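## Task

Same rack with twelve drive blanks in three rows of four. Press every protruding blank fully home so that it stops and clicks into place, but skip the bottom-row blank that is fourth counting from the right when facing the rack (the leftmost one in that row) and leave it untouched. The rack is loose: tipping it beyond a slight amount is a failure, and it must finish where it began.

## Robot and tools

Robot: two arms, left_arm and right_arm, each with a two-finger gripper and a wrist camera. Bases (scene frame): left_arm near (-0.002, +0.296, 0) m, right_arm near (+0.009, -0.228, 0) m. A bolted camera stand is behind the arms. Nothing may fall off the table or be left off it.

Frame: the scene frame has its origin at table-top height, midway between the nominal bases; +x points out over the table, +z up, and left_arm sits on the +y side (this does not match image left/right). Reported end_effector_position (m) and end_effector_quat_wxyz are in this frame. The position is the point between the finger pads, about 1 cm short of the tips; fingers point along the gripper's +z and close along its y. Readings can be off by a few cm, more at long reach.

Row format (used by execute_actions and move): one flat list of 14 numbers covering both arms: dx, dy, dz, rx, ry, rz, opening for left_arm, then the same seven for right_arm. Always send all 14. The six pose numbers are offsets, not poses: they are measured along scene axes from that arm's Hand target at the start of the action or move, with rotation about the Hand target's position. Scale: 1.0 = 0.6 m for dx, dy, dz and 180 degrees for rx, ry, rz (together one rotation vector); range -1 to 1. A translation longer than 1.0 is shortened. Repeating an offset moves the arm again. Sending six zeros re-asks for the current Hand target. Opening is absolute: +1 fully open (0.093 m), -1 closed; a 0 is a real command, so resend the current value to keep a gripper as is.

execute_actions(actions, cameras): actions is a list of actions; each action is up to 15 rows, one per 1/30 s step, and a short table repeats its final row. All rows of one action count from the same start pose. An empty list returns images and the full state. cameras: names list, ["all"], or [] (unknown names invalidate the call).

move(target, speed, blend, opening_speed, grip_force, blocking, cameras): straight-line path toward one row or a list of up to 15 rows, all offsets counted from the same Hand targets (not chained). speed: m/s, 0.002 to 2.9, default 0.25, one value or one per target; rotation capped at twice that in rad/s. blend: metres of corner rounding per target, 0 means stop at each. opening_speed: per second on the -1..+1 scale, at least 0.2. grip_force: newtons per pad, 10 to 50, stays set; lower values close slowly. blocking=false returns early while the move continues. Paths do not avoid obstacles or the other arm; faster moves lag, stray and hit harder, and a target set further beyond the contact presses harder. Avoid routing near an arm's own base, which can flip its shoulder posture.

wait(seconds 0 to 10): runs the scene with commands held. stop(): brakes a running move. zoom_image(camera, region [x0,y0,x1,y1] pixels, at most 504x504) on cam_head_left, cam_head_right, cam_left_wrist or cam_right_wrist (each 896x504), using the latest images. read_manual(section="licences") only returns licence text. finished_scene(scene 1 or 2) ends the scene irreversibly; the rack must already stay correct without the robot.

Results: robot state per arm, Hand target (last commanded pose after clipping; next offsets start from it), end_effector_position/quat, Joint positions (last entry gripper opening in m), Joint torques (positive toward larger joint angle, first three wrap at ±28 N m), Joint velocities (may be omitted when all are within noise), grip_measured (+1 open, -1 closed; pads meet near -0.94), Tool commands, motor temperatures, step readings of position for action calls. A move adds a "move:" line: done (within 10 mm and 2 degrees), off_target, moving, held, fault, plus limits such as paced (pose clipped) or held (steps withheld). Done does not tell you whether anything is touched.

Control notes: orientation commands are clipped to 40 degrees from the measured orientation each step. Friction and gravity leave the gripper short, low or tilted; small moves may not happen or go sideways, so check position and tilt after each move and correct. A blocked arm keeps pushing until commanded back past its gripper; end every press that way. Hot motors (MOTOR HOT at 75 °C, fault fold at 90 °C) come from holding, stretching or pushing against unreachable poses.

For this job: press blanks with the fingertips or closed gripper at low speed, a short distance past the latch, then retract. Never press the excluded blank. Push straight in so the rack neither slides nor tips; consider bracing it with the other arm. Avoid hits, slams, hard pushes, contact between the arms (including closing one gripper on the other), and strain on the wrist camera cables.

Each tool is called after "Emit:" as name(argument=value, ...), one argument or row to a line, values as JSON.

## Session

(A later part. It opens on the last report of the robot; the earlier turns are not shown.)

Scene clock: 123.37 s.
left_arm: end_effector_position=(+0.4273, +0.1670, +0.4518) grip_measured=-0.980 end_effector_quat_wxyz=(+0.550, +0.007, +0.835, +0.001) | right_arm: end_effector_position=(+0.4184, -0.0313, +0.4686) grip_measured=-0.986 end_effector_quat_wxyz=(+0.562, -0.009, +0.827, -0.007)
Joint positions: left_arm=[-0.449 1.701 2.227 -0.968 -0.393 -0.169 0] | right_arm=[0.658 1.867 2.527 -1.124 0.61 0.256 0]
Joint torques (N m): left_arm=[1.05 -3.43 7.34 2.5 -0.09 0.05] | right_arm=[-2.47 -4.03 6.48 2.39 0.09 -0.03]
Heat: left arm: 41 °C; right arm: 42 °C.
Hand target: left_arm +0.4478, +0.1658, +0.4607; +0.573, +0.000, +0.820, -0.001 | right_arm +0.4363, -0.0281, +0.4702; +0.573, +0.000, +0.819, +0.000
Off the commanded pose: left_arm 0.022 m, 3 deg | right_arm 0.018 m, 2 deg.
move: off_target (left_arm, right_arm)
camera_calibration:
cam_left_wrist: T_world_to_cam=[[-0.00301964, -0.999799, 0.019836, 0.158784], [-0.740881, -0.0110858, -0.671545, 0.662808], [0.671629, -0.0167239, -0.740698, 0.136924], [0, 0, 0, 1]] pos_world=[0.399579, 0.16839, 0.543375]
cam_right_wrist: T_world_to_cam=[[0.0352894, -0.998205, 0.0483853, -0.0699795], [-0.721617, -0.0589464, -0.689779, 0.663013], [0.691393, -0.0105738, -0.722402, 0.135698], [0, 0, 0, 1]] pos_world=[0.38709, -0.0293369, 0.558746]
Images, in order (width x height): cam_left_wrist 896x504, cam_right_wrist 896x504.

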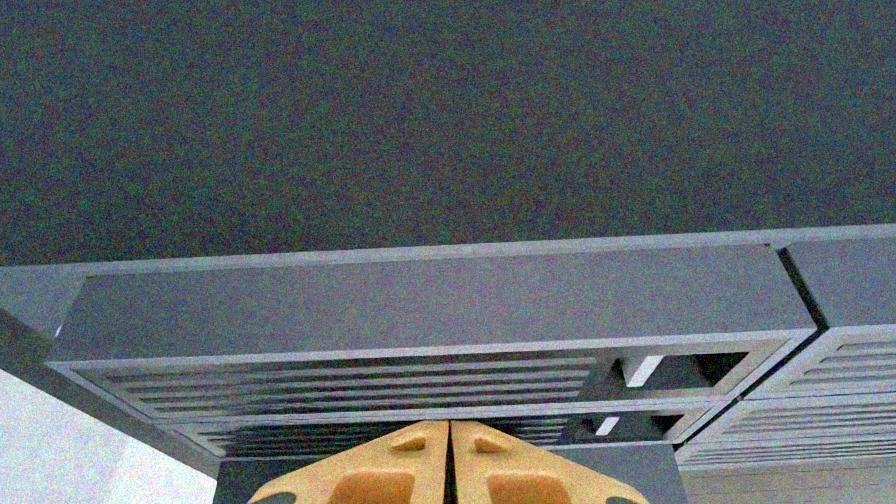

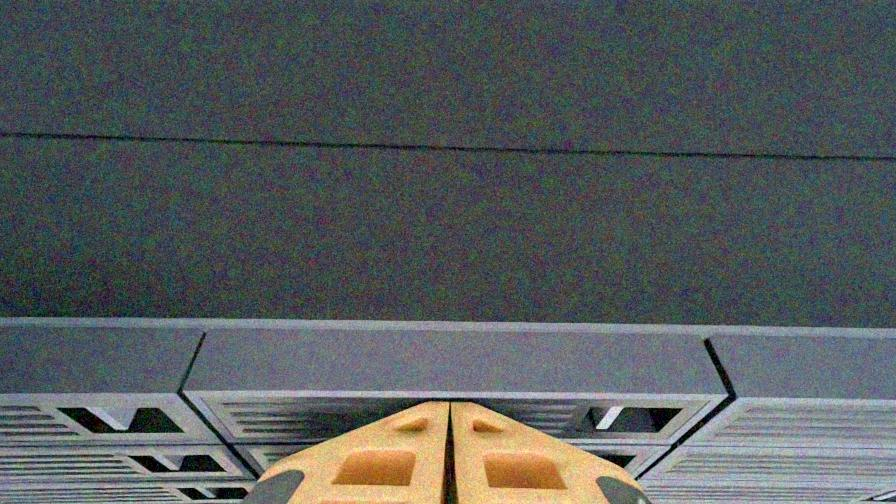

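Emit:
move(
  target=[
    [-0.17,0.0,0.012,0,0,0,-1,-0.155,0,0.008,0,0,0,-1],
    [-0.2,0.0,0.012,0,0,0,-1,-0.155,0,-0.11,0,0,0,-1],
    [-0.2,0.0,0.012,0,0,0,-1,-0.155,0,-0.095,0,0,0,-1],
  ],
  speed=0.12,
  blend=[0.01,0,0],
  cameras=["cam_left_wrist","cam_right_wrist"],
)

Scene clock: 132.97 s.
left_arm: end_effector_position=(+0.3344, +0.1606, +0.4609) grip_measured=-0.980 end_effector_quat_wxyz=(+0.564, +0.012, +0.826, +0.005) | right_arm: end_effector_position=(+0.3465, -0.0258, +0.4023) grip_measured=-0.986 end_effector_quat_wxyz=(+0.566, -0.005, +0.824, -0.003)
Joint positions: left_arm=[-0.656 1.422 1.975 -1.004 -0.587 -0.238 0] | right_arm=[0.838 1.446 1.721 -0.8 0.77 0.372 0]
Joint torques (N m): left_arm=[-0.55 -6.45 4.78 1.7 -0.26 -0.27] | right_arm=[0.39 -5.05 8.69 1.65 0.43 0.03]
Heat: left arm: 41 °C; right arm: 43 °C.
Hand target: left_arm +0.3277, +0.1658, +0.4680; +0.573, +0.000, +0.820, -0.001 | right_arm +0.3433, -0.0282, +0.4132; +0.573, +0.000, +0.819, +0.000
Off the commanded pose: left_arm 0.011 m, 2 deg | right_arm 0.012 m, 1 deg.
move: off_target (left_arm, right_arm)
camera_calibration:
cam_left_wrist: T_world_to_cam=[[-0.00879997, -0.99993, 0.00790358, 0.159389], [-0.717233, 0.000804207, -0.696833, 0.60176], [0.696778, -0.0118008, -0.71719, 0.185895], [0, 0, 0, 1]] pos_world=[0.303477, 0.161088, 0.551388]
cam_right_wrist: T_world_to_cam=[[0.0323992, -0.998809, 0.0364935, -0.0530712], [-0.71583, -0.0486708, -0.696577, 0.566781], [0.697523, -0.00355461, -0.716554, 0.133269], [0, 0, 0, 1]] pos_world=[0.31448, -0.0249485, 0.492238]
Images, in order (width x height): cam_left_wrist 896x504, cam_right_wrist 896x504.

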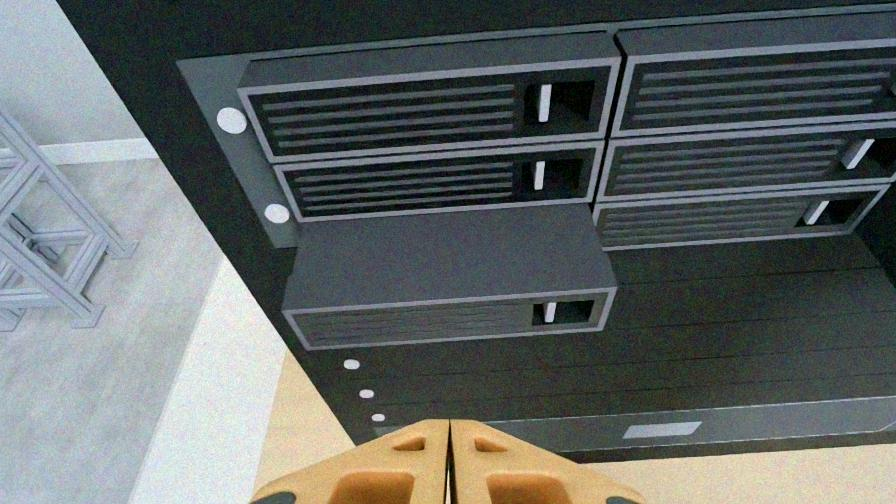

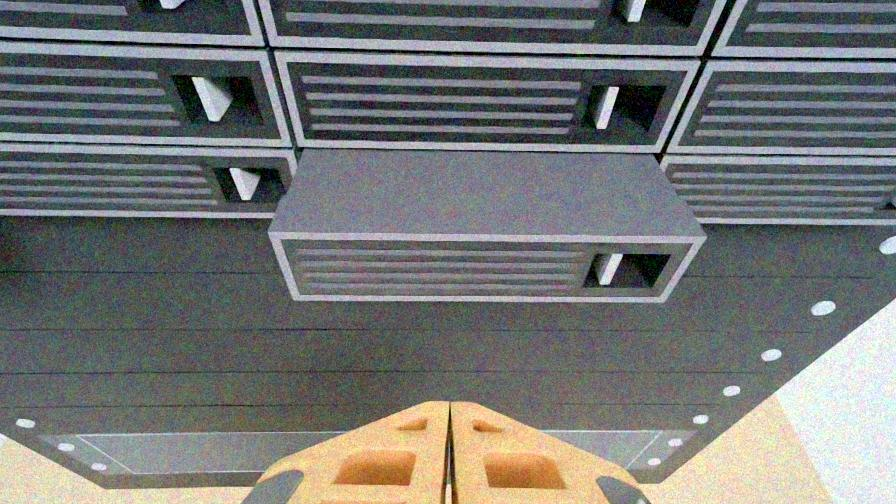

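Emit:
move(
  target=[
    [-0.03,0,0,0,0,0,-1,0.03,-0.016,0.010,0,0,0,-1],
    [-0.05,0,0,0,0,0,-1,0.105,-0.016,0.010,0,0,0,-1],
  ],
  speed=0.07,
  cameras=["cam_left_wrist","cam_right_wrist"],
)

Scene clock: 147.23 s.
left_arm: end_effector_position=(+0.3034, +0.1603, +0.4624) grip_measured=-0.980 end_effector_quat_wxyz=(+0.565, +0.012, +0.825, +0.004) | right_arm: end_effector_position=(+0.4014, -0.0408, +0.4115) grip_measured=-0.986 end_effector_quat_wxyz=(+0.566, -0.001, +0.824, -0.011)
Joint positions: left_arm=[-0.75 1.357 1.944 -1.066 -0.671 -0.289 0] | right_arm=[0.676 1.565 1.855 -0.756 0.644 0.272 0]
Joint torques (N m): left_arm=[-0.61 -5.39 4.77 1.68 -0.26 -0.28] | right_arm=[-0.91 -4.51 8.8 1.97 0.06 -0.01]
Heat: left arm: 41 °C; right arm: 43 °C.
Hand target: left_arm +0.2976, +0.1658, +0.4680; +0.573, +0.000, +0.820, -0.001 | right_arm +0.4063, -0.0378, +0.4193; +0.573, +0.000, +0.819, +0.000
Off the commanded pose: left_arm 0.010 m, 2 deg | right_arm 0.010 m, 2 deg.
move: done
camera_calibration:
cam_left_wrist: T_world_to_cam=[[-0.00938038, -0.999919, 0.00859199, 0.158678], [-0.715307, 0.00070575, -0.69881, 0.581012], [0.698747, -0.012701, -0.715256, 0.207247], [0, 0, 0, 1]] pos_world=[0.272277, 0.160888, 0.552888]
cam_right_wrist: T_world_to_cam=[[0.016525, -0.998817, 0.0457239, -0.0675049], [-0.716303, -0.0437315, -0.696417, 0.612043], [0.697594, -0.0212439, -0.716179, 0.100553], [0, 0, 0, 1]] pos_world=[0.369379, -0.0385234, 0.501338]
Images, in order (width x height): cam_left_wrist 896x504, cam_right_wrist 896x504.

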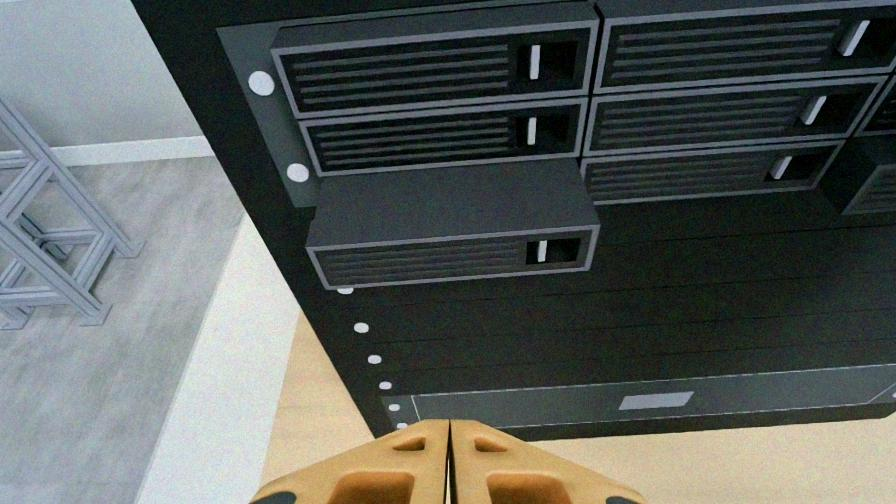

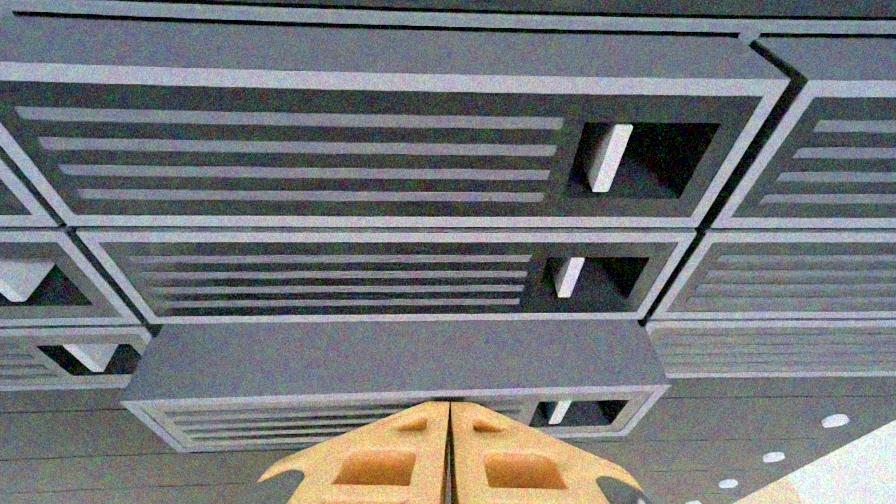

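Emit:
move(
  target=[
    [0,0,0,0,0,0,-1,-0.018,0.016,0.0,0,0,0,-1],
    [0,0,0,0,0,0,-1,0.032,0.016,-0.002,0,0,0,-1],
  ],
  speed=0.06,
  blend=[0.004,0],
  cameras=["cam_right_wrist"],
)

Scene clock: 158.70 s.
left_arm: end_effector_position=(+0.3034, +0.1604, +0.4624) grip_measured=-0.980 end_effector_quat_wxyz=(+0.565, +0.012, +0.825, +0.005) | right_arm: end_effector_position=(+0.4185, -0.0287, +0.4127) grip_measured=-0.986 end_effector_quat_wxyz=(+0.568, -0.003, +0.823, -0.006)
Joint positions: left_arm=[-0.75 1.357 1.944 -1.066 -0.671 -0.289 0] | right_arm=[0.667 1.638 1.93 -0.746 0.627 0.265 0]
Joint velocities: left_arm=[within noise] | right_arm=[-0.002 0.002 -0.022 -0.007 -0.168 -0.022 0]
Joint torques (N m): left_arm=[-0.62 -5.48 4.82 1.63 -0.25 -0.28] | right_arm=[-1.36 -4.93 8.84 1.99 0.06 0.03]
Heat: left arm: 40 °C; right arm: 45 °C.
Hand target: left_arm +0.2977, +0.1658, +0.4681; +0.573, +0.000, +0.820, -0.001 | right_arm +0.4255, -0.0281, +0.4180; +0.573, +0.000, +0.819, +0.000
Off the commanded pose: left_arm 0.010 m, 2 deg | right_arm 0.009 m, 1 deg.
move: done
camera_calibration:
cam_right_wrist: T_world_to_cam=[[0.0254558, -0.998917, 0.0389564, -0.0568146], [-0.712744, -0.0454602, -0.699949, 0.625673], [0.700962, -0.00994823, -0.713129, 0.087475], [0, 0, 0, 1]] pos_world=[0.386074, -0.0274396, 0.502534]
Images, in order (width x height): cam_right_wrist 896x504.

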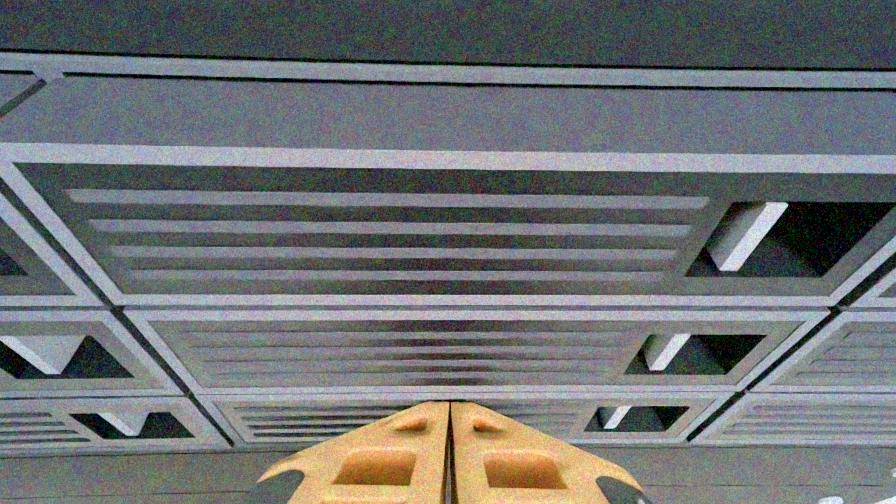

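Flush; firm latch push.

Emit:
move(
  target=[0,0,0,0,0,0,-1,0.02,0,0,0,0,0,-1],
  speed=0.04,
  cameras=["cam_right_wrist"],
)

Emit:
move(
  target=[0,0,0,0,0,0,-1,-0.24,0,0.02,0,0,0,-1],
  speed=0.15,
  cameras=["all"],
)

Scene clock: 165.43 s.
left_arm: end_effector_position=(+0.3034, +0.1604, +0.4624) grip_measured=-0.980 end_effector_quat_wxyz=(+0.565, +0.012, +0.825, +0.005) | right_arm: end_effector_position=(+0.4192, -0.0289, +0.4130) grip_measured=-0.986 end_effector_quat_wxyz=(+0.560, -0.013, +0.828, -0.007)
Joint positions: left_arm=[-0.75 1.357 1.944 -1.066 -0.671 -0.289 0] | right_arm=[0.66 1.653 1.966 -0.784 0.607 0.254 0]
Joint torques (N m): left_arm=[-0.76 -5.38 4.75 1.7 -0.27 -0.32] | right_arm=[-2.89 -3.45 8.5 2.42 0.07 0]
Motor temperatures (°C): left_arm=[24 31 38 40 27 27 30] | right_arm=[29 36 46 41 27 28 29]
Heat: left arm: 40 °C; right arm: 46 °C.
Hand target: left_arm +0.2977, +0.1658, +0.4681; +0.573, +0.000, +0.820, -0.001 | right_arm +0.4375, -0.0282, +0.4182; +0.573, +0.000, +0.819, +0.000
Off the commanded pose: left_arm 0.010 m, 2 deg | right_arm 0.019 m, 2 deg.
move: off_target (right_arm)
camera_calibration:
cam_right_wrist: T_world_to_cam=[[0.0410835, -0.997812, 0.0517951, -0.0688109], [-0.725027, -0.0654407, -0.685604, 0.625014], [0.687494, -0.00938586, -0.72613, 0.0981575], [0, 0, 0, 1]] pos_world=[0.388496, -0.0268377, 0.503351]
Images, in order (width x height): cam_right_wrist 896x504.

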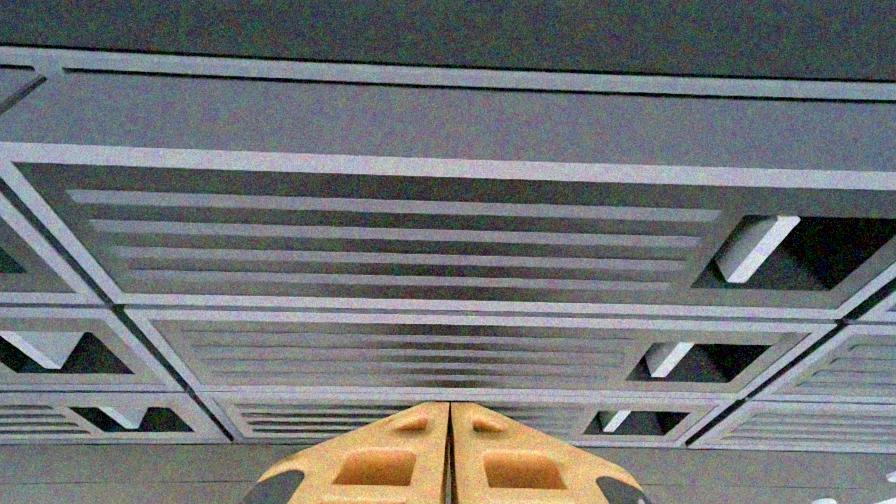

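Scene clock: 167.27 s.
left_arm: end_effector_position=(+0.3034, +0.1604, +0.4624) grip_measured=-0.980 end_effector_quat_wxyz=(+0.565, +0.012, +0.825, +0.005) | right_arm: end_effector_position=(+0.2969, -0.0244, +0.4260) grip_measured=-0.986 end_effector_quat_wxyz=(+0.570, -0.007, +0.822, -0.002)
Joint positions: left_arm=[-0.75 1.357 1.944 -1.066 -0.671 -0.289 0] | right_arm=[0.997 1.414 1.824 -1.012 0.904 0.483 0]
Joint torques (N m): left_arm=[-0.64 -5.35 4.78 1.7 -0.31 -0.35] | right_arm=[0.38 -4.53 6.31 1.54 0.55 0.18]
Heat: left arm: 40 °C; right arm: 46 °C.
Hand target: left_arm +0.2977, +0.1658, +0.4681; +0.573, +0.000, +0.820, -0.001 | right_arm +0.2935, -0.0282, +0.4301; +0.573, +0.000, +0.819, +0.000
Off the commanded pose: left_arm 0.010 m, 2 deg | right_arm 0.007 m, 1 deg.
move: done
camera_calibration:
cam_left_wrist: T_world_to_cam=[[-0.0090289, -0.999923, 0.00851647, 0.158725], [-0.715209, 0.000505333, -0.698911, 0.581073], [0.698853, -0.0124015, -0.715158, 0.207117], [0, 0, 0, 1]] pos_world=[0.272277, 0.160988, 0.552888]
cam_right_wrist: T_world_to_cam=[[0.0370648, -0.998585, 0.0381385, -0.0529676], [-0.708823, -0.0531734, -0.703379, 0.548538], [0.704412, -0.000962826, -0.709791, 0.180023], [0, 0, 0, 1]] pos_world=[0.263969, -0.0235517, 0.515629]

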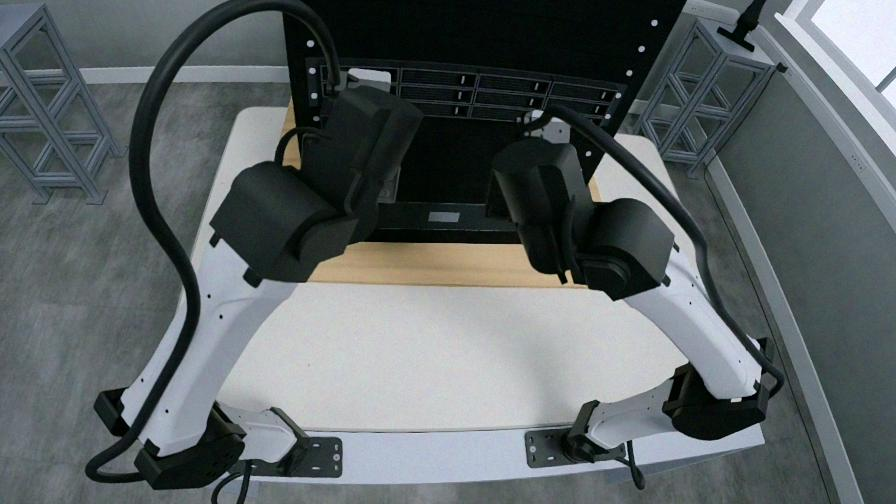

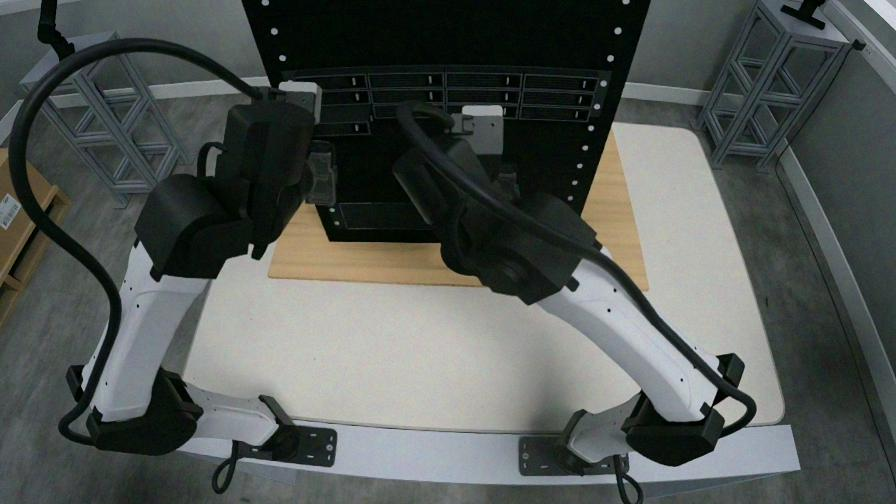

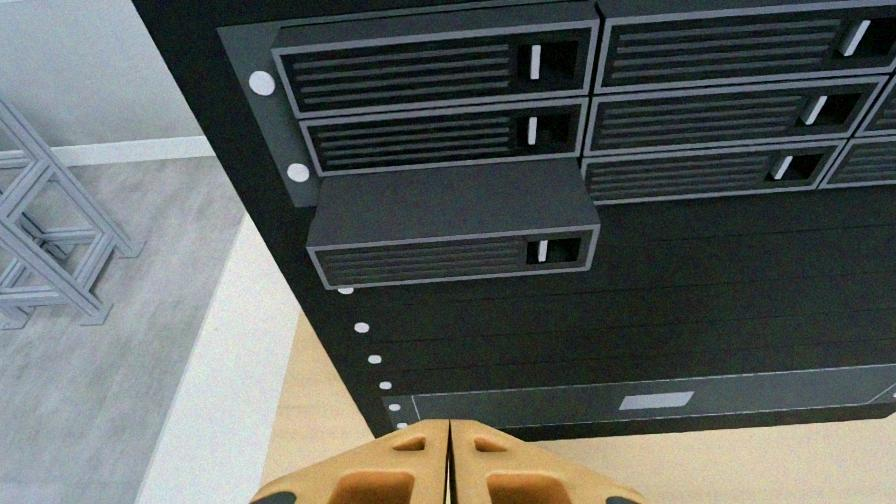

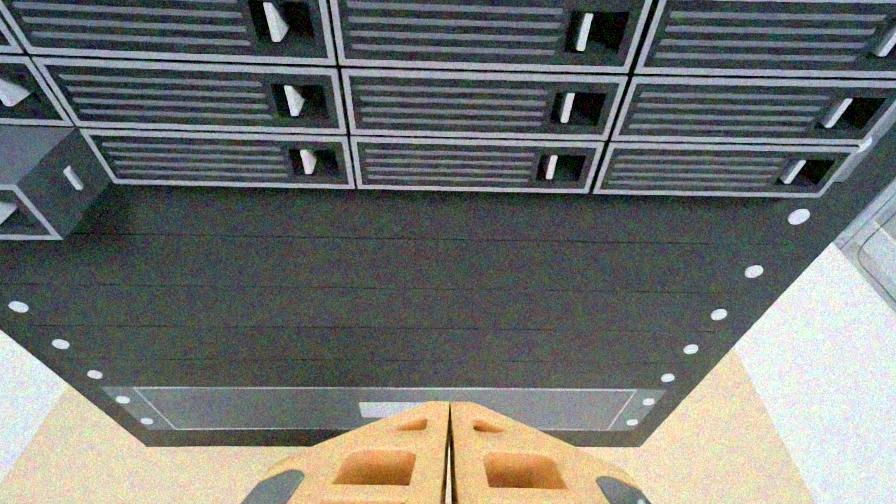

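Emit:
finished_scene(
  scene=2,
)

The scene is finished: the task was done.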